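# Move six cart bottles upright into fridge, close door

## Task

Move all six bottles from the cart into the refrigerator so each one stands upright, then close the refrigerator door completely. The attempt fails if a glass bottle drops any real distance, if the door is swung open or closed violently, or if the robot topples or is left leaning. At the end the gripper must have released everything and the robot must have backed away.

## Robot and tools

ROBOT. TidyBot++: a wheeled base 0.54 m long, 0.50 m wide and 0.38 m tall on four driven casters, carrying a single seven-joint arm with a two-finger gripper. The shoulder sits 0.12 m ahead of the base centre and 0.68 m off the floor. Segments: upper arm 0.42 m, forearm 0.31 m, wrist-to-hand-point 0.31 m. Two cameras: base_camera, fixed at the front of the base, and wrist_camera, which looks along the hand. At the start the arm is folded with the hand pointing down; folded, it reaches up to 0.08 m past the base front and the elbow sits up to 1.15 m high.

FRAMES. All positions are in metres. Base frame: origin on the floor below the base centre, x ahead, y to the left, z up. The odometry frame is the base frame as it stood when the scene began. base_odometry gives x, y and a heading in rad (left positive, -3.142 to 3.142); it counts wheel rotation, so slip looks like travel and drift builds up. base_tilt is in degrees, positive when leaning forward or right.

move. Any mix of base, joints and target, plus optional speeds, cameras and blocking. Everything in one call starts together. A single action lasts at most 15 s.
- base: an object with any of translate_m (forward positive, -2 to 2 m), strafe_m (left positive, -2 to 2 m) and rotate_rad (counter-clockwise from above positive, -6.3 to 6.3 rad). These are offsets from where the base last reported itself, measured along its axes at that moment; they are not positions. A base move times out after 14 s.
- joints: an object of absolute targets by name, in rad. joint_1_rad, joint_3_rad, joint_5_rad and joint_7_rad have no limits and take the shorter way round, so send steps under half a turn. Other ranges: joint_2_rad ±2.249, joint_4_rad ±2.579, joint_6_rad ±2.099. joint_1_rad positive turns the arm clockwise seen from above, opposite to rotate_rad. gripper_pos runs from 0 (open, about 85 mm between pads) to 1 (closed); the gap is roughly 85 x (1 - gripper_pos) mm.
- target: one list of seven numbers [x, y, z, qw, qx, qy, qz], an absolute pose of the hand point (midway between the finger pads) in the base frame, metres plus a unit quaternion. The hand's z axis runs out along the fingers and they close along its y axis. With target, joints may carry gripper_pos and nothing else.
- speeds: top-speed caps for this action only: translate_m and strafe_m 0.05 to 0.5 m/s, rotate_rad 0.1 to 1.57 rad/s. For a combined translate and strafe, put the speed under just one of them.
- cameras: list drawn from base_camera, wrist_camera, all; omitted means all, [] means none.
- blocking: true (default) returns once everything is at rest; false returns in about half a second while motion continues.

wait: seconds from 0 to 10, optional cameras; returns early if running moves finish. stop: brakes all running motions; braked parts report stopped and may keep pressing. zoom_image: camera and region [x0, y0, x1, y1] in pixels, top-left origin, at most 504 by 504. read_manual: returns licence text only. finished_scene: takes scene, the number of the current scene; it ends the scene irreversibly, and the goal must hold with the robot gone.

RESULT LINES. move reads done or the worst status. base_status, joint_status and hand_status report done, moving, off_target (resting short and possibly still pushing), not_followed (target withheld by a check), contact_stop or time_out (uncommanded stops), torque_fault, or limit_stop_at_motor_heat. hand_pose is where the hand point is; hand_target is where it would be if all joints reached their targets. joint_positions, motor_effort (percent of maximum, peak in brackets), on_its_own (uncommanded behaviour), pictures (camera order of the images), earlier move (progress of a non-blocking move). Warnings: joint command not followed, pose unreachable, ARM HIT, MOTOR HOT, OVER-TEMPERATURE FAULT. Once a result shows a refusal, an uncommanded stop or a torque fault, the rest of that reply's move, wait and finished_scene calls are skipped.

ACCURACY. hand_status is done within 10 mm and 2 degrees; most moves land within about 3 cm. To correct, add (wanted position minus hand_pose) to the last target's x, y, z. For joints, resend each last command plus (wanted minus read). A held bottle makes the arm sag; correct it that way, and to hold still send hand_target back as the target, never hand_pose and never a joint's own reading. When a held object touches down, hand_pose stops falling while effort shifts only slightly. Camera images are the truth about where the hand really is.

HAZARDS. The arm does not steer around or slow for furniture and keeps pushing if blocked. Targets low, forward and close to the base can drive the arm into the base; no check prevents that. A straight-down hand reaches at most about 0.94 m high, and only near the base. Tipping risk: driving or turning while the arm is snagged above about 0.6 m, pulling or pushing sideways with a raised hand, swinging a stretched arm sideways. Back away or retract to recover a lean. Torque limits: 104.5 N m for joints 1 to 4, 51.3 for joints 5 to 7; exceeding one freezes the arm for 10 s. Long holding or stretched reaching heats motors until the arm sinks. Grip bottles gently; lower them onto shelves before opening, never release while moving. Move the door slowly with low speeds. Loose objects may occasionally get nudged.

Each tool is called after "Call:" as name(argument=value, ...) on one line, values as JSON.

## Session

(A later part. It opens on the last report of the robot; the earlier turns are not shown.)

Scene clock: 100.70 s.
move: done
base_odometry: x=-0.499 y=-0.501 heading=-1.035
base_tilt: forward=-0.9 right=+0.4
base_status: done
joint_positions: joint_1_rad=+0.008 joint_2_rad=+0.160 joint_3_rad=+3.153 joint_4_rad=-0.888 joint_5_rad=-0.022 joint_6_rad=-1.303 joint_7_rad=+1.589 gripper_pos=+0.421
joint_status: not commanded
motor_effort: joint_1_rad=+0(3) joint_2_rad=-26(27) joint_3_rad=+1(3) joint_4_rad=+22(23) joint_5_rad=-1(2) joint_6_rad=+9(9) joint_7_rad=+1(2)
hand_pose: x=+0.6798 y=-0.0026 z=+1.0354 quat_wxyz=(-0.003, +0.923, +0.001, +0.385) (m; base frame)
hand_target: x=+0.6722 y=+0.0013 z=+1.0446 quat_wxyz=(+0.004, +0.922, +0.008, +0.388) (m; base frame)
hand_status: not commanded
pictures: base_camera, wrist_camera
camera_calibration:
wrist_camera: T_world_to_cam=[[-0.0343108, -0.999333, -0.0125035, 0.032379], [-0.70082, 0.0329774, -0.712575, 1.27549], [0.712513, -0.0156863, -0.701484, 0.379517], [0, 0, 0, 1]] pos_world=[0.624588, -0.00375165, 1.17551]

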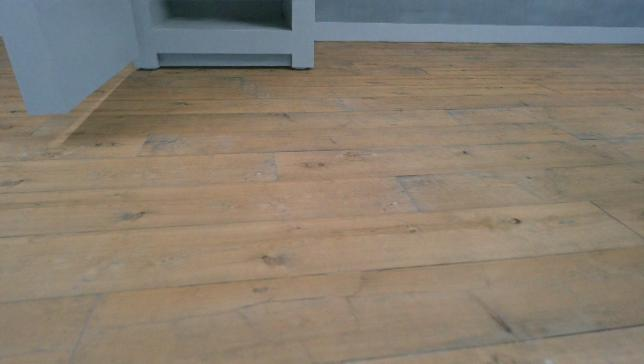

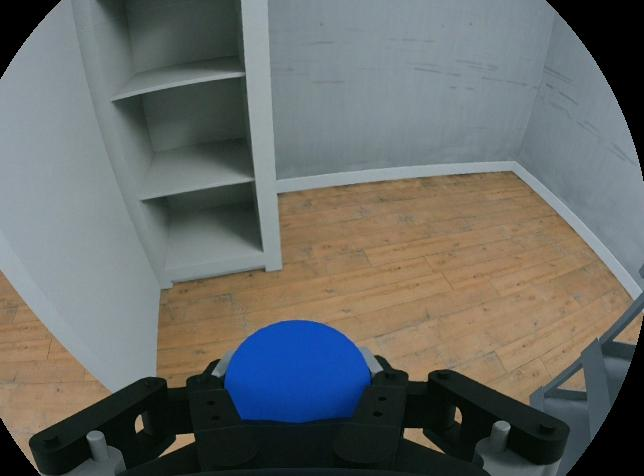

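Call:
move(base={"translate_m": 0.949, "strafe_m": 0.027, "rotate_rad": 0.242}, joints={"joint_2_rad": 0.2761, "joint_4_rad": -0.6228, "joint_6_rad": -1.4466})

Call:
zoom_image(camera="wrist_camera", region=[100, 0, 600, 400])

Scene clock: 124.60 s.
move: done
base_odometry: x=+0.009 y=-1.303 heading=-0.792
base_tilt: forward=-0.8 right=+0.4
base_status: done
joint_positions: joint_1_rad=-0.002 joint_2_rad=+0.301 joint_3_rad=+3.148 joint_4_rad=-0.642 joint_5_rad=-0.022 joint_6_rad=-1.422 joint_7_rad=+1.589 gripper_pos=+0.421
joint_status: all done
motor_effort: joint_1_rad=+0(4) joint_2_rad=-31(34) joint_3_rad=+0(4) joint_4_rad=+22(24) joint_5_rad=-1(2) joint_6_rad=+8(10) joint_7_rad=+1(1)
hand_pose: x=+0.7165 y=+0.0063 z=+1.0459 quat_wxyz=(-0.005, +0.926, +0.010, +0.378) (m; base frame)
hand_target: x=+0.7022 y=+0.0013 z=+1.0646 quat_wxyz=(+0.004, +0.922, +0.008, +0.388) (m; base frame)
hand_status: not commanded
pictures: base_camera, wrist_camera
camera_calibration:
wrist_camera: T_world_to_cam=[[-0.016517, -0.999805, -0.0108212, 0.0281492], [-0.712182, 0.0193604, -0.701728, 1.3053], [0.701801, -0.00388383, -0.712362, 0.379862], [0, 0, 0, 1]] pos_world=[0.663484, 0.00434802, 1.18687]

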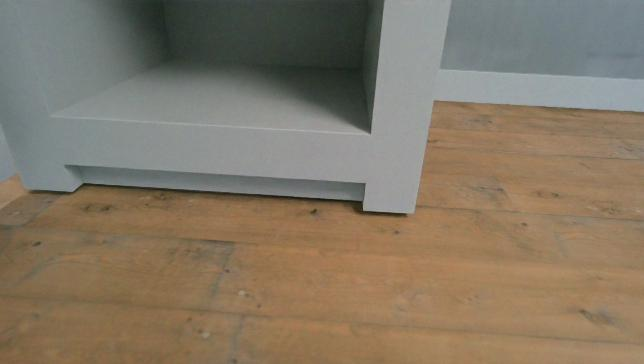

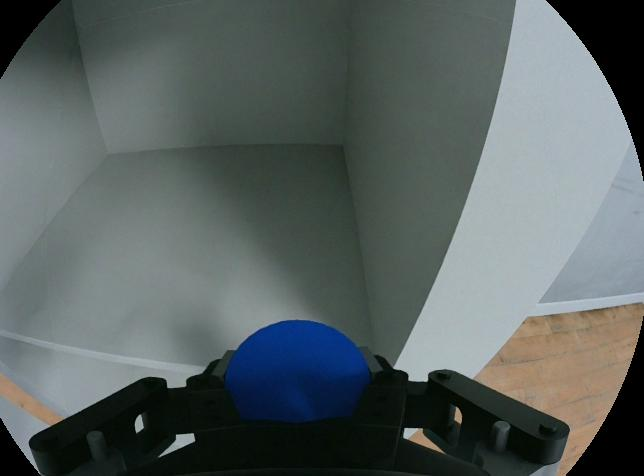

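Scaled by 1.008.

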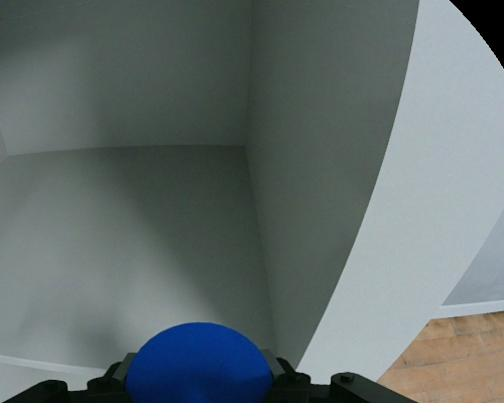

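Call:
move(base={"translate_m": 0.233, "strafe_m": 0.03, "rotate_rad": -0.012}, speeds={"translate_m": 0.2})

Scene clock: 131.20 s.
move: done
base_odometry: x=+0.194 y=-1.448 heading=-0.804
base_tilt: forward=-0.8 right=+0.4
base_status: done
joint_positions: joint_1_rad=-0.005 joint_2_rad=+0.300 joint_3_rad=+3.145 joint_4_rad=-0.637 joint_5_rad=-0.021 joint_6_rad=-1.430 joint_7_rad=+1.589 gripper_pos=+0.421
joint_status: not commanded
motor_effort: joint_1_rad=+0(6) joint_2_rad=-31(34) joint_3_rad=+1(5) joint_4_rad=+21(22) joint_5_rad=-1(3) joint_6_rad=+8(10) joint_7_rad=+1(1)
hand_pose: x=+0.7142 y=+0.0095 z=+1.0476 quat_wxyz=(-0.007, +0.926, +0.012, +0.378) (m; base frame)
hand_target: x=+0.7022 y=+0.0013 z=+1.0646 quat_wxyz=(+0.004, +0.922, +0.008, +0.388) (m; base frame)
hand_status: not commanded
pictures: base_camera, wrist_camera
camera_calibration:
wrist_camera: T_world_to_cam=[[-0.0106639, -0.999881, -0.0111057, 0.0273823], [-0.713067, 0.0153901, -0.700927, 1.3046], [0.701015, 0.00044448, -0.713147, 0.383987], [0, 0, 0, 1]] pos_world=[0.66138, 0.00713036, 1.18857]

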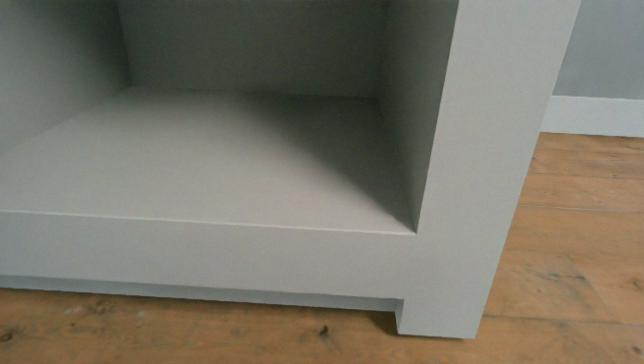

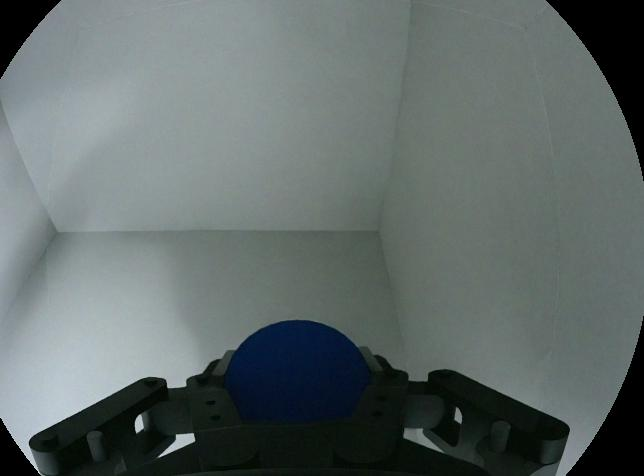

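Call:
move(joints={"joint_2_rad": 0.2121, "joint_4_rad": -0.8353, "joint_6_rad": -1.2981})

Scene clock: 134.67 s.
move: done
base_odometry: x=+0.194 y=-1.448 heading=-0.804
base_tilt: forward=-0.8 right=+0.4
base_status: not commanded
joint_positions: joint_1_rad=-0.005 joint_2_rad=+0.214 joint_3_rad=+3.145 joint_4_rad=-0.798 joint_5_rad=-0.021 joint_6_rad=-1.302 joint_7_rad=+1.589 gripper_pos=+0.421
joint_status: all done
motor_effort: joint_1_rad=+0(1) joint_2_rad=-22(32) joint_3_rad=+1(2) joint_4_rad=+15(21) joint_5_rad=+0(1) joint_6_rad=+3(9) joint_7_rad=+1(1)
hand_pose: x=+0.7040 y=+0.0091 z=+1.0486 quat_wxyz=(-0.007, +0.916, +0.011, +0.402) (m; base frame)
hand_target: x=+0.7023 y=+0.0013 z=+1.0325 quat_wxyz=(+0.004, +0.922, +0.008, +0.388) (m; base frame)
hand_status: not commanded
pictures: base_camera, wrist_camera
camera_calibration:
wrist_camera: T_world_to_cam=[[-0.0122853, -0.999832, -0.0135861, 0.0306991], [-0.675793, 0.0183165, -0.736864, 1.30951], [0.736989, 0.00012874, -0.675904, 0.327441], [0, 0, 0, 1]] pos_world=[0.644014, 0.00666615, 1.18667]

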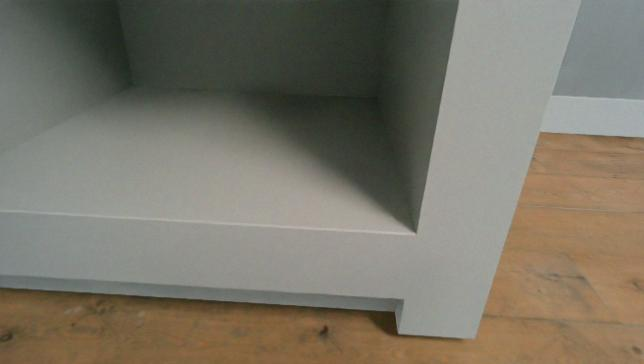

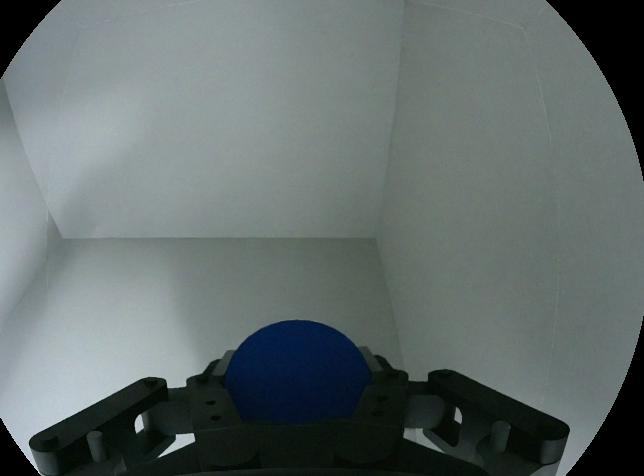

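Call:
move(joints={"joint_2_rad": 0.2532, "joint_4_rad": -0.6955, "joint_6_rad": -1.3968})

Scene clock: 140.00 s.
move: done
base_odometry: x=+0.194 y=-1.448 heading=-0.804
base_tilt: forward=-0.8 right=+0.4
base_status: not commanded
joint_positions: joint_1_rad=-0.005 joint_2_rad=+0.257 joint_3_rad=+3.145 joint_4_rad=-0.715 joint_5_rad=-0.021 joint_6_rad=-1.376 joint_7_rad=+1.589 gripper_pos=+0.421
joint_status: all done
motor_effort: joint_1_rad=+0(0) joint_2_rad=-29(29) joint_3_rad=+1(1) joint_4_rad=+21(21) joint_5_rad=-1(1) joint_6_rad=+8(9) joint_7_rad=+1(1)
hand_pose: x=+0.7076 y=+0.0093 z=+1.0478 quat_wxyz=(-0.007, +0.922, +0.012, +0.387) (m; base frame)
hand_target: x=+0.7023 y=+0.0013 z=+1.0546 quat_wxyz=(+0.004, +0.922, +0.008, +0.388) (m; base frame)
hand_status: not commanded
pictures: base_camera, wrist_camera
camera_calibration:
wrist_camera: T_world_to_cam=[[-0.0113974, -0.999861, -0.0121589, 0.0287944], [-0.699225, 0.0166617, -0.714707, 1.30475], [0.71481, 0.000356067, -0.699318, 0.364522], [0, 0, 0, 1]] pos_world=[0.65208, 0.0069212, 1.18778]

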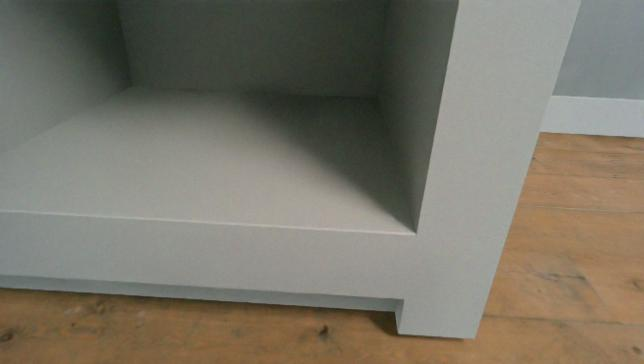

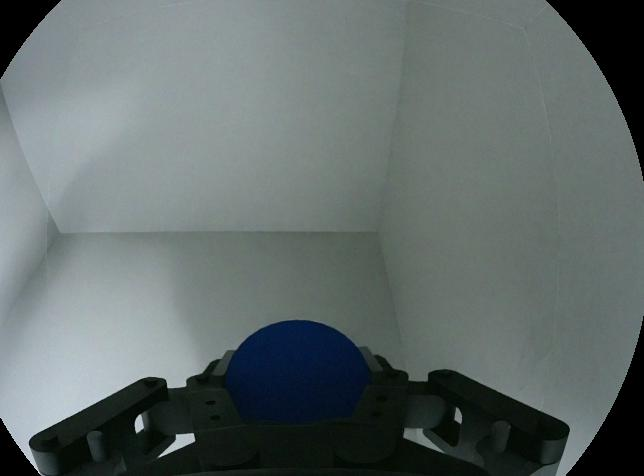

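Call:
move(joints={"gripper_pos": 0.2})

Scene clock: 141.77 s.
move: done
base_odometry: x=+0.194 y=-1.448 heading=-0.804
base_tilt: forward=-0.8 right=+0.4
base_status: not commanded
joint_positions: joint_1_rad=-0.005 joint_2_rad=+0.257 joint_3_rad=+3.145 joint_4_rad=-0.699 joint_5_rad=-0.021 joint_6_rad=-1.376 joint_7_rad=+1.589 gripper_pos=+0.200
joint_status: all done
motor_effort: joint_1_rad=+0(0) joint_2_rad=-26(29) joint_3_rad=+1(1) joint_4_rad=+18(22) joint_5_rad=-1(1) joint_6_rad=+6(9) joint_7_rad=+1(1)
hand_pose: x=+0.7082 y=+0.0093 z=+1.0553 quat_wxyz=(-0.007, +0.919, +0.012, +0.394) (m; base frame)
hand_target: x=+0.7023 y=+0.0013 z=+1.0546 quat_wxyz=(+0.004, +0.922, +0.008, +0.388) (m; base frame)
hand_status: not commanded
pictures: base_camera, wrist_camera
camera_calibration:
wrist_camera: T_world_to_cam=[[-0.0111945, -0.999861, -0.0123662, 0.0289742], [-0.688052, 0.016676, -0.72547, 1.31394], [0.725575, 0.000387376, -0.688143, 0.349922], [0, 0, 0, 1]] pos_world=[0.650491, 0.0069233, 1.19438]

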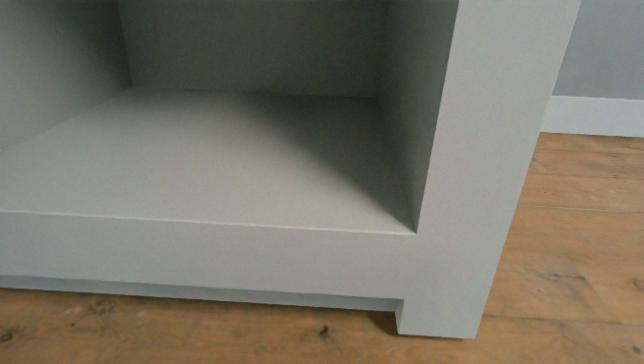

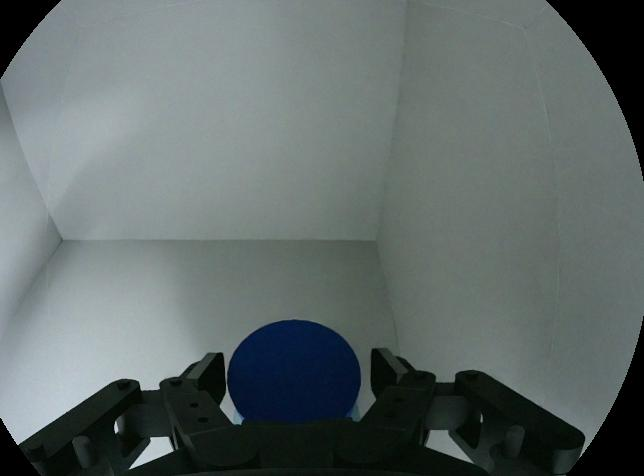

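Call:
move(base={"translate_m": -0.3}, speeds={"translate_m": 0.3})

Scene clock: 146.07 s.
move: done
base_odometry: x=-0.014 y=-1.232 heading=-0.804
base_tilt: forward=-0.8 right=+0.4
base_status: done
joint_positions: joint_1_rad=-0.005 joint_2_rad=+0.254 joint_3_rad=+3.145 joint_4_rad=-0.697 joint_5_rad=-0.021 joint_6_rad=-1.376 joint_7_rad=+1.589 gripper_pos=+0.200
joint_status: not commanded
motor_effort: joint_1_rad=+0(2) joint_2_rad=-26(30) joint_3_rad=+1(1) joint_4_rad=+19(20) joint_5_rad=+0(1) joint_6_rad=+6(7) joint_7_rad=+1(1)
hand_pose: x=+0.7071 y=+0.0093 z=+1.0583 quat_wxyz=(-0.007, +0.918, +0.012, +0.396) (m; base frame)
hand_target: x=+0.7023 y=+0.0013 z=+1.0546 quat_wxyz=(+0.004, +0.922, +0.008, +0.388) (m; base frame)
hand_status: not commanded
pictures: base_camera, wrist_camera
camera_calibration:
wrist_camera: T_world_to_cam=[[-0.011161, -0.999861, -0.0123983, 0.0289842], [-0.684118, 0.0166783, -0.72918, 1.31644], [0.729286, 0.000343527, -0.684209, 0.346007], [0, 0, 0, 1]] pos_world=[0.648586, 0.00690527, 1.19702]

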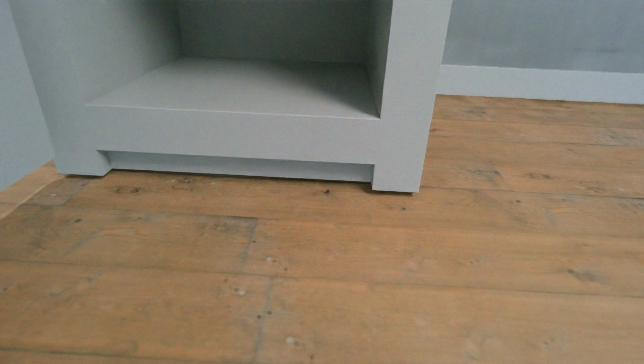

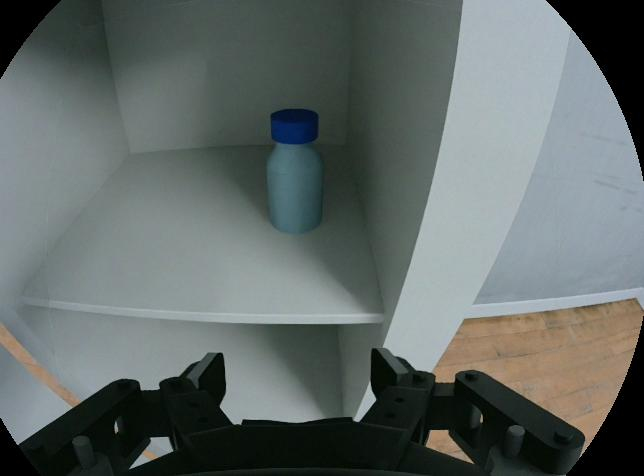

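Call:
move(base={"translate_m": -0.652, "strafe_m": 0.162, "rotate_rad": -0.231}, joints={"joint_1_rad": 0.0, "joint_2_rad": 0.0485, "joint_4_rad": -1.1816, "joint_6_rad": -0.8999, "gripper_pos": 0.15}, cameras=[])

Call:
move(base={"translate_m": -0.515, "strafe_m": -1.152})

Call:
zoom_image(camera="wrist_camera", region=[100, 140, 500, 476])

Scene clock: 158.73 s.
move: done
base_odometry: x=-0.350 y=-0.650 heading=-1.036
base_tilt: forward=-0.8 right=+0.4
base_status: done
joint_positions: joint_1_rad=+0.002 joint_2_rad=+0.049 joint_3_rad=+3.145 joint_4_rad=-1.167 joint_5_rad=-0.021 joint_6_rad=-0.928 joint_7_rad=+1.589 gripper_pos=+0.150
joint_status: all done
motor_effort: joint_1_rad=+0(4) joint_2_rad=-21(30) joint_3_rad=+1(3) joint_4_rad=+22(23) joint_5_rad=+0(2) joint_6_rad=+7(8) joint_7_rad=+0(1)
hand_pose: x=+0.6957 y=+0.0038 z=+1.0425 quat_wxyz=(-0.005, +0.878, +0.004, +0.478) (m; base frame)
hand_target: x=+0.6996 y=+0.0014 z=+1.0420 quat_wxyz=(+0.004, +0.875, +0.008, +0.484) (m; base frame)
hand_status: not commanded
pictures: none
No camera images: "cameras" was empty.

Scene clock: 162.60 s.
move: done
base_odometry: x=-1.603 y=-0.794 heading=-1.036
base_tilt: forward=-0.8 right=+0.4
base_status: done
joint_positions: joint_1_rad=+0.002 joint_2_rad=+0.049 joint_3_rad=+3.145 joint_4_rad=-1.167 joint_5_rad=-0.021 joint_6_rad=-0.927 joint_7_rad=+1.589 gripper_pos=+0.150
joint_status: not commanded
motor_effort: joint_1_rad=+0(2) joint_2_rad=-21(22) joint_3_rad=+1(3) joint_4_rad=+21(22) joint_5_rad=+0(1) joint_6_rad=+7(8) joint_7_rad=+0(2)
hand_pose: x=+0.6961 y=+0.0038 z=+1.0428 quat_wxyz=(-0.005, +0.878, +0.004, +0.479) (m; base frame)
hand_target: x=+0.6996 y=+0.0014 z=+1.0420 quat_wxyz=(+0.004, +0.875, +0.008, +0.484) (m; base frame)
hand_status: not commanded
pictures: base_camera, wrist_camera
camera_calibration:
wrist_camera: T_world_to_cam=[[-0.0233983, -0.999522, -0.0202085, 0.0398188], [-0.539045, 0.0296375, -0.841756, 1.31415], [0.841952, -0.00880234, -0.53948, 0.114157], [0, 0, 0, 1]] pos_world=[0.613204, 0.00185646, 1.16858]

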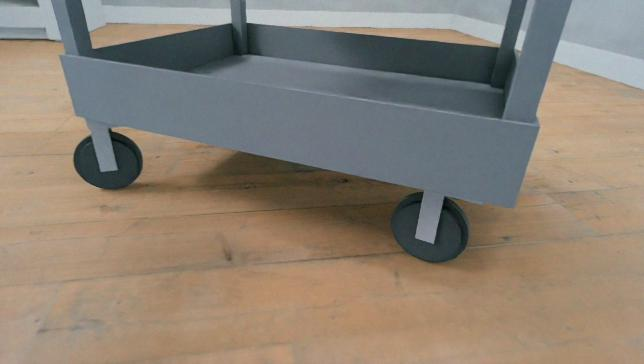

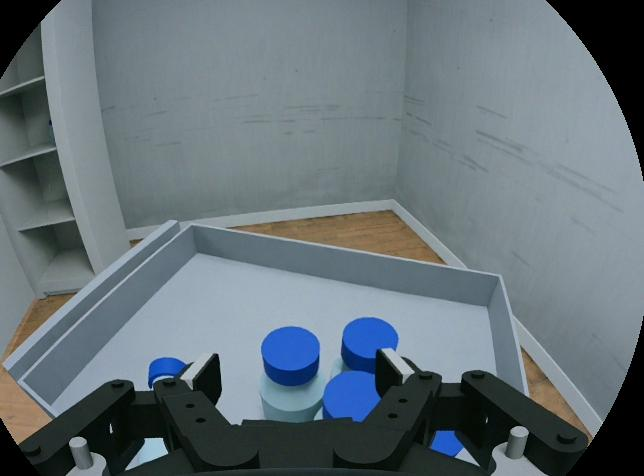

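Scaled by 1.260.

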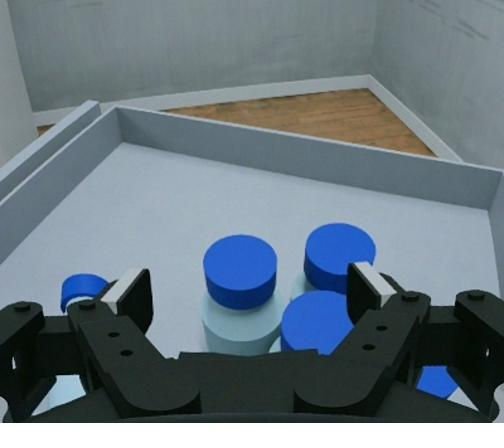

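Call:
move(base={"strafe_m": 0.12, "translate_m": -0.03})

Call:
zoom_image(camera="wrist_camera", region=[100, 140, 500, 476])

Scene clock: 168.80 s.
move: done
base_odometry: x=-1.516 y=-0.707 heading=-1.036
base_tilt: forward=-0.9 right=+0.4
base_status: done
joint_positions: joint_1_rad=-0.001 joint_2_rad=+0.050 joint_3_rad=+3.143 joint_4_rad=-1.168 joint_5_rad=-0.021 joint_6_rad=-0.925 joint_7_rad=+1.589 gripper_pos=+0.150
joint_status: not commanded
motor_effort: joint_1_rad=+0(4) joint_2_rad=-21(24) joint_3_rad=+1(4) joint_4_rad=+21(22) joint_5_rad=+0(2) joint_6_rad=+7(8) joint_7_rad=+1(1)
hand_pose: x=+0.6967 y=+0.0067 z=+1.0421 quat_wxyz=(-0.006, +0.878, +0.007, +0.479) (m; base frame)
hand_target: x=+0.6996 y=+0.0014 z=+1.0420 quat_wxyz=(+0.004, +0.875, +0.008, +0.484) (m; base frame)
hand_status: not commanded
pictures: base_camera, wrist_camera
camera_calibration:
wrist_camera: T_world_to_cam=[[-0.0183594, -0.999625, -0.0203219, 0.039313], [-0.539433, 0.0270166, -0.841595, 1.31392], [0.841828, -0.00448887, -0.539727, 0.113608], [0, 0, 0, 1]] pos_world=[0.613855, 0.0043105, 1.1679]

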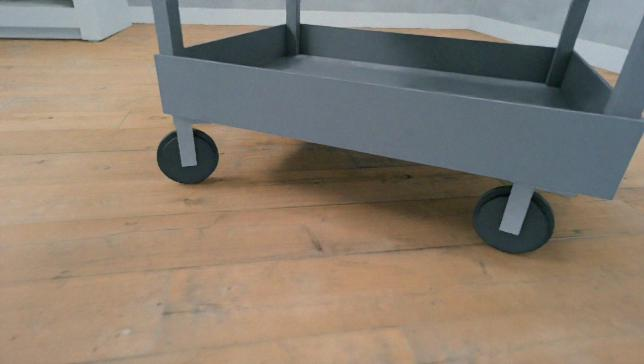

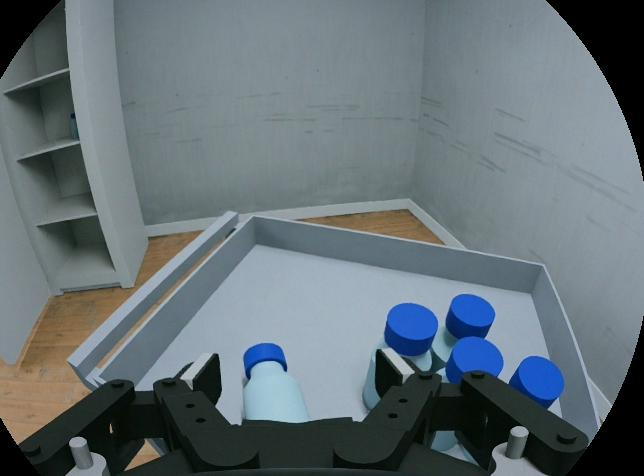

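Scaled by 1.260.

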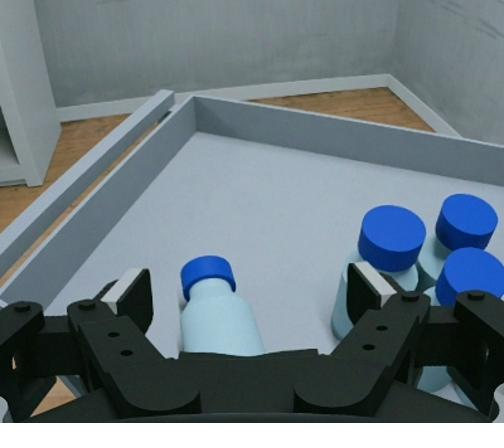

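Call:
move(base={"translate_m": 0.347, "strafe_m": 0.223, "rotate_rad": -0.384}, joints={"joint_2_rad": 0.1, "joint_4_rad": -1.0, "joint_6_rad": -1.5, "joint_7_rad": 2.19, "gripper_pos": 0.0})

Scene clock: 189.53 s.
move: done
base_odometry: x=-1.147 y=-0.892 heading=-1.420
base_tilt: forward=-0.8 right=+0.4
base_status: done
joint_positions: joint_1_rad=+0.002 joint_2_rad=+0.096 joint_3_rad=+3.144 joint_4_rad=-1.006 joint_5_rad=-0.020 joint_6_rad=-1.462 joint_7_rad=+2.131 gripper_pos=+0.000
joint_status: all done
motor_effort: joint_1_rad=+0(4) joint_2_rad=-20(22) joint_3_rad=+1(3) joint_4_rad=+19(22) joint_5_rad=+0(2) joint_6_rad=+5(8) joint_7_rad=+1(2)
hand_pose: x=+0.6098 y=+0.0055 z=+0.9822 quat_wxyz=(+0.070, +0.921, +0.265, +0.277) (m; base frame)
hand_target: x=+0.6016 y=+0.0014 z=+0.9763 quat_wxyz=(+0.081, +0.918, +0.294, +0.255) (m; base frame)
hand_status: not commanded
pictures: base_camera, wrist_camera
camera_calibration:
wrist_camera: T_world_to_cam=[[0.413979, -0.866959, 0.277494, -0.521524], [-0.71959, -0.498379, -0.483538, 0.977712], [0.557505, 0.000492672, -0.830173, 0.613018], [0, 0, 0, 1]] pos_world=[0.577691, 0.034829, 1.12639]

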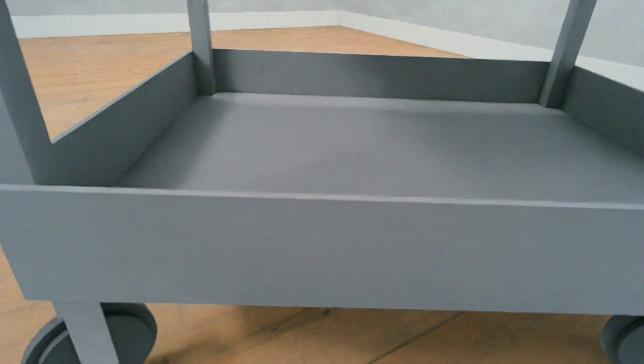

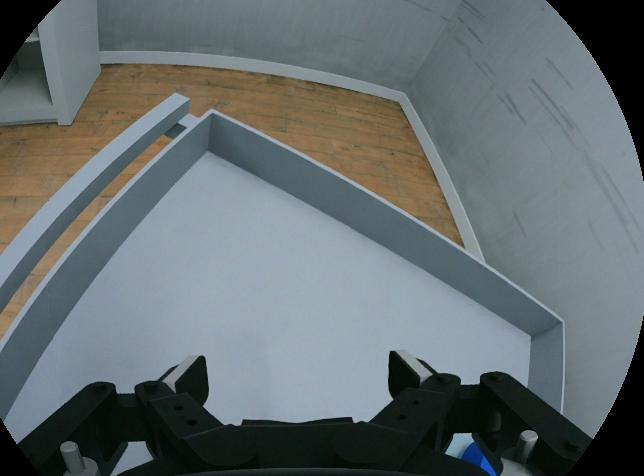

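Call:
move(joints={"joint_2_rad": 0.1242, "joint_4_rad": -0.9695, "joint_6_rad": -2.04})

Scene clock: 192.43 s.
move: done
base_odometry: x=-1.147 y=-0.892 heading=-1.420
base_tilt: forward=-0.8 right=+0.4
base_status: not commanded
joint_positions: joint_1_rad=+0.002 joint_2_rad=+0.113 joint_3_rad=+3.144 joint_4_rad=-0.977 joint_5_rad=-0.020 joint_6_rad=-2.005 joint_7_rad=+2.132 gripper_pos=+0.000
joint_status: all done
motor_effort: joint_1_rad=+0(0) joint_2_rad=-19(22) joint_3_rad=+1(1) joint_4_rad=+16(19) joint_5_rad=-1(1) joint_6_rad=+1(5) joint_7_rad=+1(1)
hand_pose: x=+0.4599 y=+0.0057 z=+0.9344 quat_wxyz=(-0.002, +0.960, +0.279, +0.025) (m; base frame)
hand_target: x=+0.4528 y=+0.0014 z=+0.9324 quat_wxyz=(+0.001, +0.952, +0.305, +0.004) (m; base frame)
hand_status: not commanded
pictures: base_camera, wrist_camera
camera_calibration:
wrist_camera: T_world_to_cam=[[0.506565, -0.861696, 0.0295237, -0.257011], [-0.860119, -0.507424, -0.0521182, 0.508354], [0.0598911, 0.00100735, -0.998204, 1.04276], [0, 0, 0, 1]] pos_world=[0.504985, 0.0354349, 1.07497]

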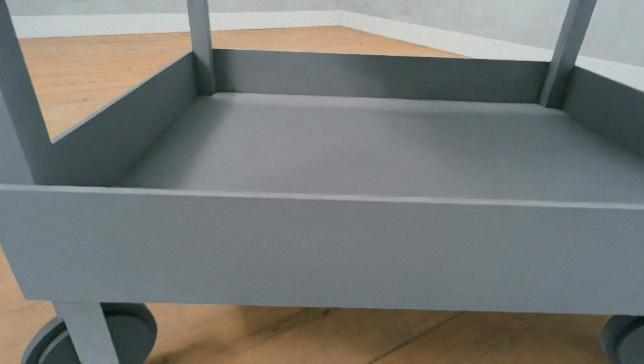

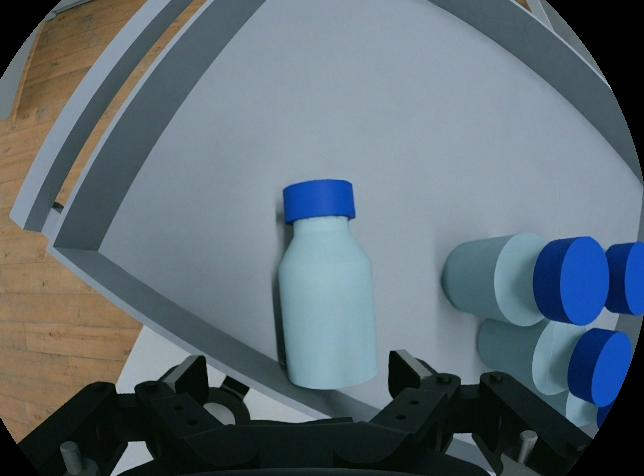

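Call:
move(joints={"joint_2_rad": 0.2272, "joint_4_rad": -0.9451, "joint_6_rad": -1.9677, "joint_7_rad": 2.245})

Scene clock: 200.80 s.
move: done
base_odometry: x=-1.147 y=-0.892 heading=-1.420
base_tilt: forward=-0.8 right=+0.4
base_status: not commanded
joint_positions: joint_1_rad=+0.002 joint_2_rad=+0.231 joint_3_rad=+3.144 joint_4_rad=-0.950 joint_5_rad=-0.020 joint_6_rad=-1.988 joint_7_rad=+2.186 gripper_pos=+0.000
joint_status: all done
motor_effort: joint_1_rad=+0(0) joint_2_rad=-23(26) joint_3_rad=+1(1) joint_4_rad=+16(18) joint_5_rad=-1(1) joint_6_rad=+0(2) joint_7_rad=+0(2)
hand_pose: x=+0.4976 y=+0.0056 z=+0.8997 quat_wxyz=(-0.013, +0.952, +0.305, -0.010) (m; base frame)
hand_target: x=+0.5040 y=+0.0014 z=+0.9024 quat_wxyz=(+0.000, +0.944, +0.331, +0.001) (m; base frame)
hand_status: not commanded
pictures: base_camera, wrist_camera
camera_calibration:
wrist_camera: T_world_to_cam=[[0.553062, -0.833092, -0.00895981, -0.263793], [-0.833035, -0.553131, 0.00995707, 0.469848], [-0.0132511, 0.00195695, -0.99991, 1.04381], [0, 0, 0, 1]] pos_world=[0.551126, 0.0380812, 1.03668]

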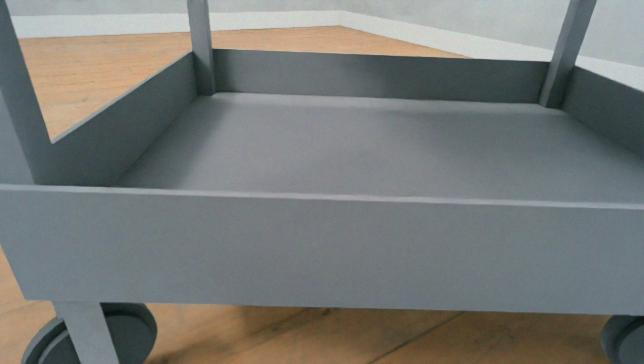

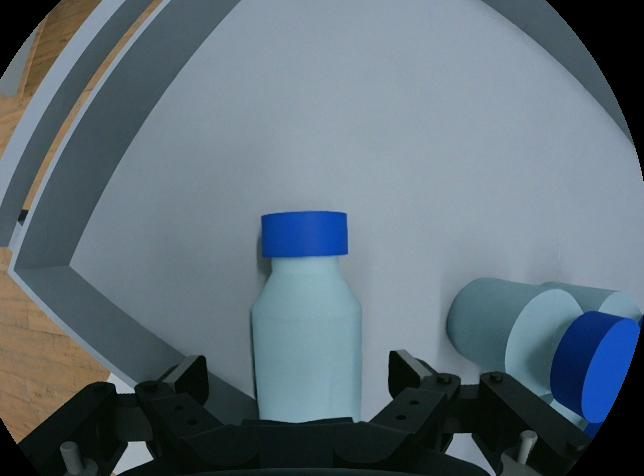

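Call:
move(joints={"joint_2_rad": 0.1887, "joint_4_rad": -1.2464, "joint_6_rad": -1.7049})

Scene clock: 205.13 s.
move: done
base_odometry: x=-1.147 y=-0.892 heading=-1.420
base_tilt: forward=-0.8 right=+0.4
base_status: not commanded
joint_positions: joint_1_rad=+0.002 joint_2_rad=+0.209 joint_3_rad=+3.144 joint_4_rad=-1.232 joint_5_rad=-0.020 joint_6_rad=-1.741 joint_7_rad=+2.187 gripper_pos=+0.000
joint_status: all done
motor_effort: joint_1_rad=+0(0) joint_2_rad=-23(25) joint_3_rad=+1(1) joint_4_rad=+17(18) joint_5_rad=-1(1) joint_6_rad=+0(1) joint_7_rad=+0(1)
hand_pose: x=+0.5054 y=+0.0060 z=+0.8232 quat_wxyz=(-0.016, +0.953, +0.302, -0.016) (m; base frame)
hand_target: x=+0.5099 y=+0.0014 z=+0.8263 quat_wxyz=(+0.000, +0.944, +0.331, +0.001) (m; base frame)
hand_status: not commanded
pictures: base_camera, wrist_camera
camera_calibration:
wrist_camera: T_world_to_cam=[[0.549441, -0.835351, -0.0173926, -0.25972], [-0.835115, -0.549706, 0.0201466, 0.469986], [-0.0263903, 0.00345545, -0.999646, 0.973819], [0, 0, 0, 1]] pos_world=[0.560893, 0.0380315, 0.959489]

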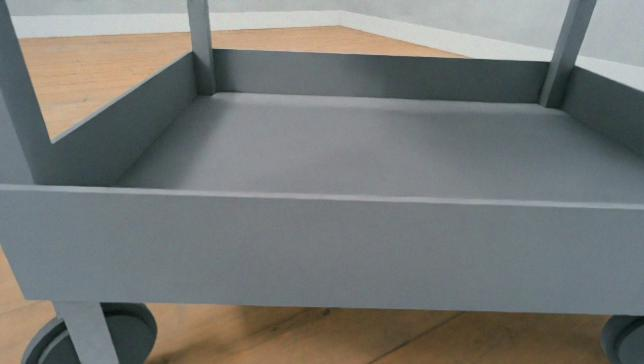

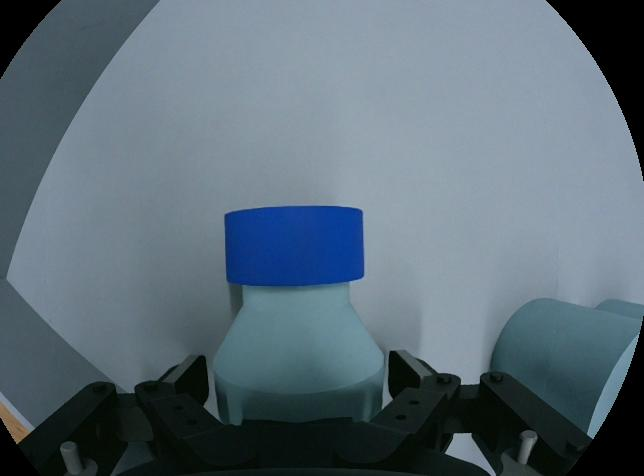

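Call:
move(base={"translate_m": -0.011, "strafe_m": -0.007}, cameras=[])

Call:
move(joints={"gripper_pos": 0.55})

Scene clock: 207.47 s.
move: done
base_odometry: x=-1.155 y=-0.882 heading=-1.421
base_tilt: forward=-0.9 right=+0.4
base_status: done
joint_positions: joint_1_rad=+0.002 joint_2_rad=+0.198 joint_3_rad=+3.144 joint_4_rad=-1.233 joint_5_rad=-0.020 joint_6_rad=-1.736 joint_7_rad=+2.187 gripper_pos=+0.000
joint_status: not commanded
motor_effort: joint_1_rad=+0(2) joint_2_rad=-23(27) joint_3_rad=+1(2) joint_4_rad=+17(19) joint_5_rad=-1(1) joint_6_rad=+0(1) joint_7_rad=+0(1)
hand_pose: x=+0.5050 y=+0.0059 z=+0.8270 quat_wxyz=(-0.013, +0.953, +0.303, -0.009) (m; base frame)
hand_target: x=+0.5099 y=+0.0014 z=+0.8263 quat_wxyz=(+0.000, +0.944, +0.331, +0.001) (m; base frame)
hand_status: not commanded
pictures: none
No camera images: "cameras" was empty.

Scene clock: 208.30 s.
move: off_target
base_odometry: x=-1.155 y=-0.882 heading=-1.421
base_tilt: forward=-0.8 right=+0.4
base_status: not commanded
joint_positions: joint_1_rad=+0.002 joint_2_rad=+0.193 joint_3_rad=+3.144 joint_4_rad=-1.235 joint_5_rad=-0.020 joint_6_rad=-1.735 joint_7_rad=+2.187 gripper_pos=+0.241
joint_status: gripper_pos off_target (ended at +0.241, target +0.550)
motor_effort: joint_1_rad=+0(1) joint_2_rad=-23(26) joint_3_rad=+1(1) joint_4_rad=+18(19) joint_5_rad=+0(2) joint_6_rad=+0(1) joint_7_rad=+1(1)
hand_pose: x=+0.5043 y=+0.0059 z=+0.8282 quat_wxyz=(-0.013, +0.953, +0.303, -0.007) (m; base frame)
hand_target: x=+0.5099 y=+0.0014 z=+0.8263 quat_wxyz=(+0.000, +0.944, +0.331, +0.001) (m; base frame)
hand_status: not commanded
pictures: base_camera, wrist_camera
camera_calibration:
wrist_camera: T_world_to_cam=[[0.549591, -0.835405, -0.00693819, -0.267853], [-0.835398, -0.549625, 0.00474545, 0.481795], [-0.00777778, 0.0031881, -0.999965, 0.969631], [0, 0, 0, 1]] pos_world=[0.557241, 0.0379497, 0.965452]

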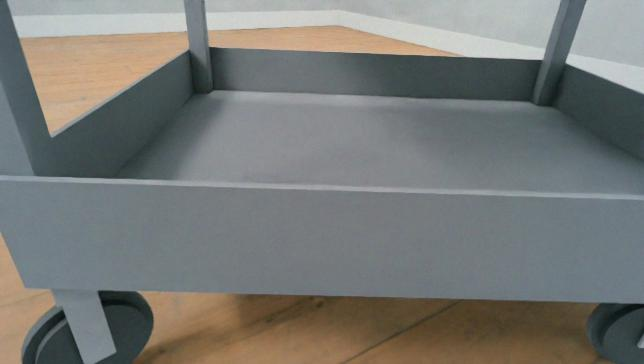

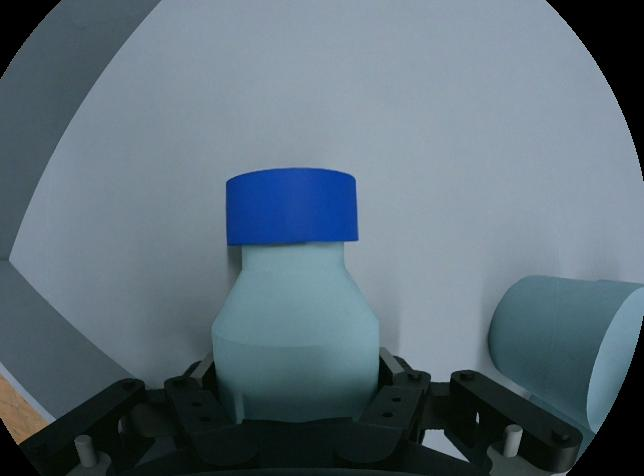

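Call:
move(joints={"gripper_pos": 0.7}, cameras=[])

Call:
move(joints={"joint_2_rad": 0.2598, "joint_4_rad": -0.7945, "joint_6_rad": -2.046})

Call:
move(joints={"joint_7_rad": 1.571})

Call:
move(joints={"joint_2_rad": -0.1635, "joint_4_rad": -1.2304, "joint_6_rad": -1.2731})

Scene clock: 215.40 s.
move: off_target
base_odometry: x=-1.155 y=-0.882 heading=-1.421
base_tilt: forward=-0.9 right=+0.4
base_status: not commanded
joint_positions: joint_1_rad=+0.002 joint_2_rad=+0.193 joint_3_rad=+3.144 joint_4_rad=-1.235 joint_5_rad=-0.020 joint_6_rad=-1.735 joint_7_rad=+2.187 gripper_pos=+0.241
joint_status: gripper_pos off_target (ended at +0.241, target +0.700)
motor_effort: joint_1_rad=+0(0) joint_2_rad=-22(22) joint_3_rad=+1(1) joint_4_rad=+17(17) joint_5_rad=+0(1) joint_6_rad=+0(0) joint_7_rad=+1(1)
hand_pose: x=+0.5042 y=+0.0059 z=+0.8281 quat_wxyz=(-0.013, +0.953, +0.303, -0.007) (m; base frame)
hand_target: x=+0.5099 y=+0.0014 z=+0.8263 quat_wxyz=(+0.000, +0.944, +0.331, +0.001) (m; base frame)
hand_status: not commanded
pictures: none
No camera images: "cameras" was empty.

Scene clock: 217.23 s.
move: done
base_odometry: x=-1.155 y=-0.882 heading=-1.421
base_tilt: forward=-0.8 right=+0.4
base_status: not commanded
joint_positions: joint_1_rad=+0.002 joint_2_rad=+0.262 joint_3_rad=+3.144 joint_4_rad=-0.811 joint_5_rad=-0.020 joint_6_rad=-2.010 joint_7_rad=+2.187 gripper_pos=+0.241
joint_status: all done
motor_effort: joint_1_rad=+0(0) joint_2_rad=-26(28) joint_3_rad=+1(1) joint_4_rad=+18(21) joint_5_rad=-1(1) joint_6_rad=+1(2) joint_7_rad=+0(1)
hand_pose: x=+0.5222 y=+0.0053 z=+0.9276 quat_wxyz=(+0.001, +0.952, +0.305, +0.030) (m; base frame)
hand_target: x=+0.5133 y=+0.0014 z=+0.9327 quat_wxyz=(+0.007, +0.944, +0.331, +0.019) (m; base frame)
hand_status: not commanded
pictures: base_camera, wrist_camera
camera_calibration:
wrist_camera: T_world_to_cam=[[0.552803, -0.832399, 0.0390027, -0.321717], [-0.830191, -0.554176, -0.0605951, 0.553896], [0.0720536, 0.00111745, -0.9974, 1.02517], [0, 0, 0, 1]] pos_world=[0.563818, 0.0380137, 1.06862]

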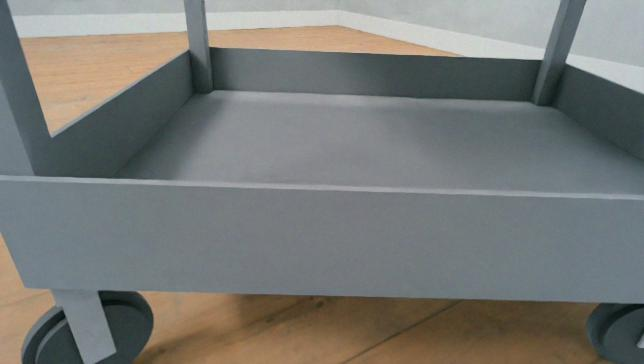

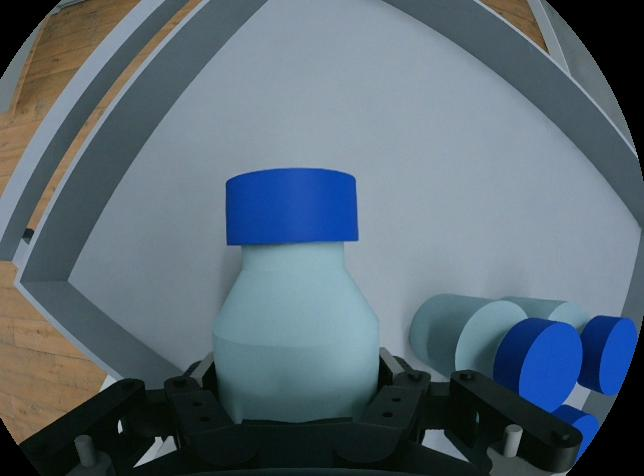

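Scene clock: 218.57 s.
move: done
base_odometry: x=-1.155 y=-0.882 heading=-1.421
base_tilt: forward=-0.8 right=+0.4
base_status: not commanded
joint_positions: joint_1_rad=+0.002 joint_2_rad=+0.262 joint_3_rad=+3.144 joint_4_rad=-0.811 joint_5_rad=-0.020 joint_6_rad=-2.012 joint_7_rad=+1.619 gripper_pos=+0.241
joint_status: all done
motor_effort: joint_1_rad=+0(0) joint_2_rad=-26(27) joint_3_rad=+1(1) joint_4_rad=+18(19) joint_5_rad=-1(1) joint_6_rad=+1(1) joint_7_rad=+0(2)
hand_pose: x=+0.5217 y=+0.0053 z=+0.9276 quat_wxyz=(-0.008, +0.999, +0.027, +0.029) (m; base frame)
hand_target: x=+0.5133 y=+0.0014 z=+0.9327 quat_wxyz=(+0.000, +1.000, +0.000, +0.021) (m; base frame)
hand_status: not commanded
pictures: base_camera, wrist_camera
camera_calibration:
wrist_camera: T_world_to_cam=[[0.0194402, -0.999799, 0.00498952, -0.0107641], [-0.998022, -0.0197036, -0.0597057, 0.637429], [0.059792, -0.00381896, -0.998204, 1.03235], [0, 0, 0, 1]] pos_world=[0.574651, 0.00574015, 1.0686]

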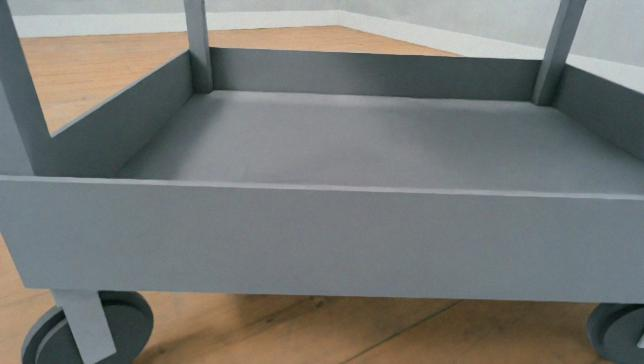

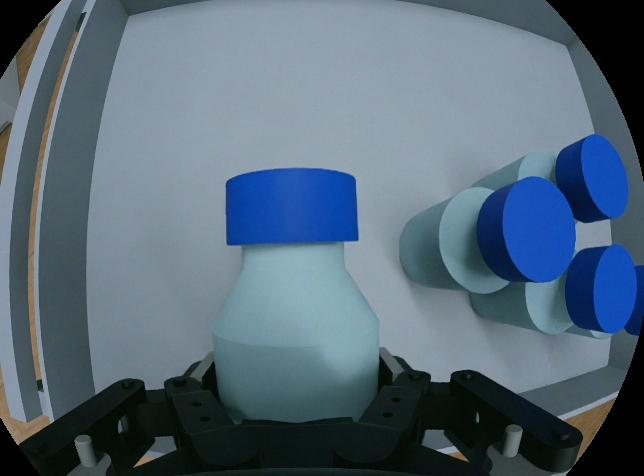

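Scene clock: 220.60 s.
move: done
base_odometry: x=-1.155 y=-0.882 heading=-1.421
base_tilt: forward=-0.9 right=+0.4
base_status: not commanded
joint_positions: joint_1_rad=+0.002 joint_2_rad=-0.142 joint_3_rad=+3.144 joint_4_rad=-1.230 joint_5_rad=-0.020 joint_6_rad=-1.318 joint_7_rad=+1.619 gripper_pos=+0.241
joint_status: all done
motor_effort: joint_1_rad=+0(0) joint_2_rad=-15(29) joint_3_rad=+1(1) joint_4_rad=+23(23) joint_5_rad=+0(1) joint_6_rad=+8(9) joint_7_rad=+1(1)
hand_pose: x=+0.5467 y=+0.0054 z=+1.0138 quat_wxyz=(-0.001, +0.933, +0.022, +0.360) (m; base frame)
hand_target: x=+0.5495 y=+0.0014 z=+1.0322 quat_wxyz=(+0.000, +0.921, +0.000, +0.390) (m; base frame)
hand_status: not commanded
pictures: base_camera, wrist_camera
camera_calibration:
wrist_camera: T_world_to_cam=[[0.00205021, -0.999965, 0.0080724, -0.00526757], [-0.739159, -0.00695239, -0.673495, 1.1481], [0.673527, -0.00458598, -0.739148, 0.518749], [0, 0, 0, 1]] pos_world=[0.499251, 0.00509365, 1.15672]

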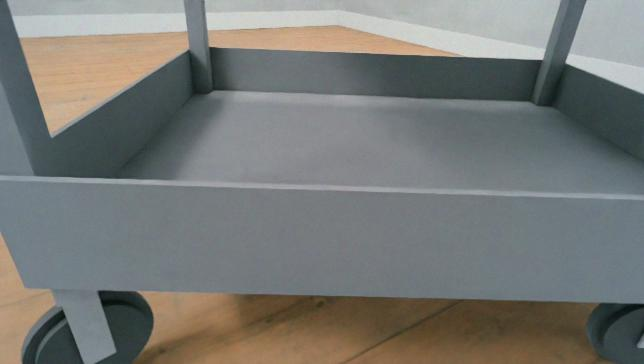

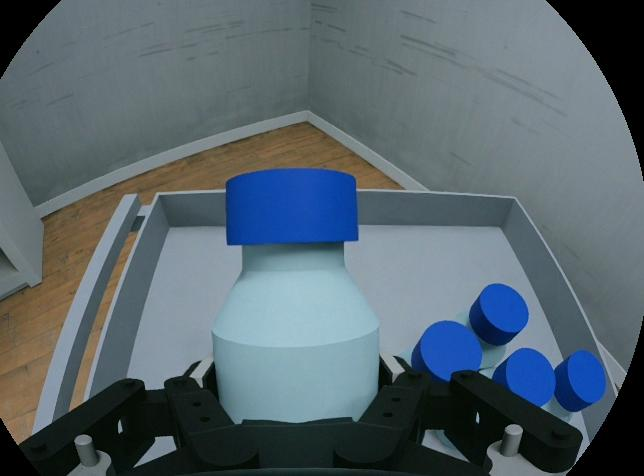

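Call:
move(joints={"joint_2_rad": -0.3435, "joint_4_rad": -2.063, "joint_6_rad": 0.17, "joint_7_rad": 1.52})

Call:
move(base={"translate_m": -0.25}, cameras=[])

Scene clock: 231.27 s.
move: done
base_odometry: x=-1.155 y=-0.882 heading=-1.421
base_tilt: forward=-0.8 right=+0.4
base_status: not commanded
joint_positions: joint_1_rad=+0.002 joint_2_rad=-0.308 joint_3_rad=+3.144 joint_4_rad=-2.067 joint_5_rad=-0.020 joint_6_rad=+0.121 joint_7_rad=+1.578 gripper_pos=+0.241
joint_status: all done
motor_effort: joint_1_rad=+0(0) joint_2_rad=-13(17) joint_3_rad=+1(1) joint_4_rad=+27(28) joint_5_rad=+0(1) joint_6_rad=+12(13) joint_7_rad=+1(2)
hand_pose: x=+0.6110 y=-0.0018 z=+1.0027 quat_wxyz=(-0.002, +0.731, -0.007, +0.683) (m; base frame)
hand_target: x=+0.5994 y=+0.0014 z=+1.0380 quat_wxyz=(-0.018, +0.699, -0.018, +0.714) (m; base frame)
hand_status: not commanded
pictures: base_camera, wrist_camera
camera_calibration:
wrist_camera: T_world_to_cam=[[-0.031196, -0.99853, -0.0443264, 0.0603549], [-0.064975, 0.0462802, -0.996813, 1.10049], [0.997399, -0.0282164, -0.0663232, -0.405329], [0, 0, 0, 1]] pos_world=[0.477662, -0.00210142, 1.07277]

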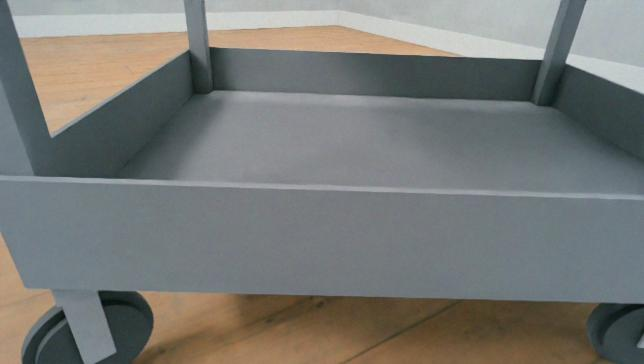

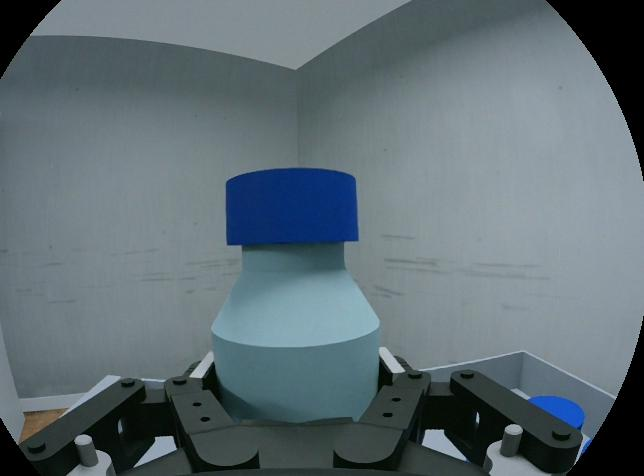

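Scene clock: 233.03 s.
move: done
base_odometry: x=-1.193 y=-0.635 heading=-1.421
base_tilt: forward=-0.9 right=+0.4
base_status: done
joint_positions: joint_1_rad=+0.002 joint_2_rad=-0.325 joint_3_rad=+3.144 joint_4_rad=-2.070 joint_5_rad=-0.020 joint_6_rad=+0.126 joint_7_rad=+1.578 gripper_pos=+0.241
joint_status: not commanded
motor_effort: joint_1_rad=+0(1) joint_2_rad=-12(17) joint_3_rad=+1(2) joint_4_rad=+27(28) joint_5_rad=-1(1) joint_6_rad=+12(12) joint_7_rad=+0(1)
hand_pose: x=+0.6053 y=-0.0018 z=+1.0106 quat_wxyz=(-0.002, +0.724, -0.007, +0.689) (m; base frame)
hand_target: x=+0.5994 y=+0.0014 z=+1.0380 quat_wxyz=(-0.018, +0.699, -0.018, +0.714) (m; base frame)
hand_status: not commanded
pictures: none
No camera images: "cameras" was empty.


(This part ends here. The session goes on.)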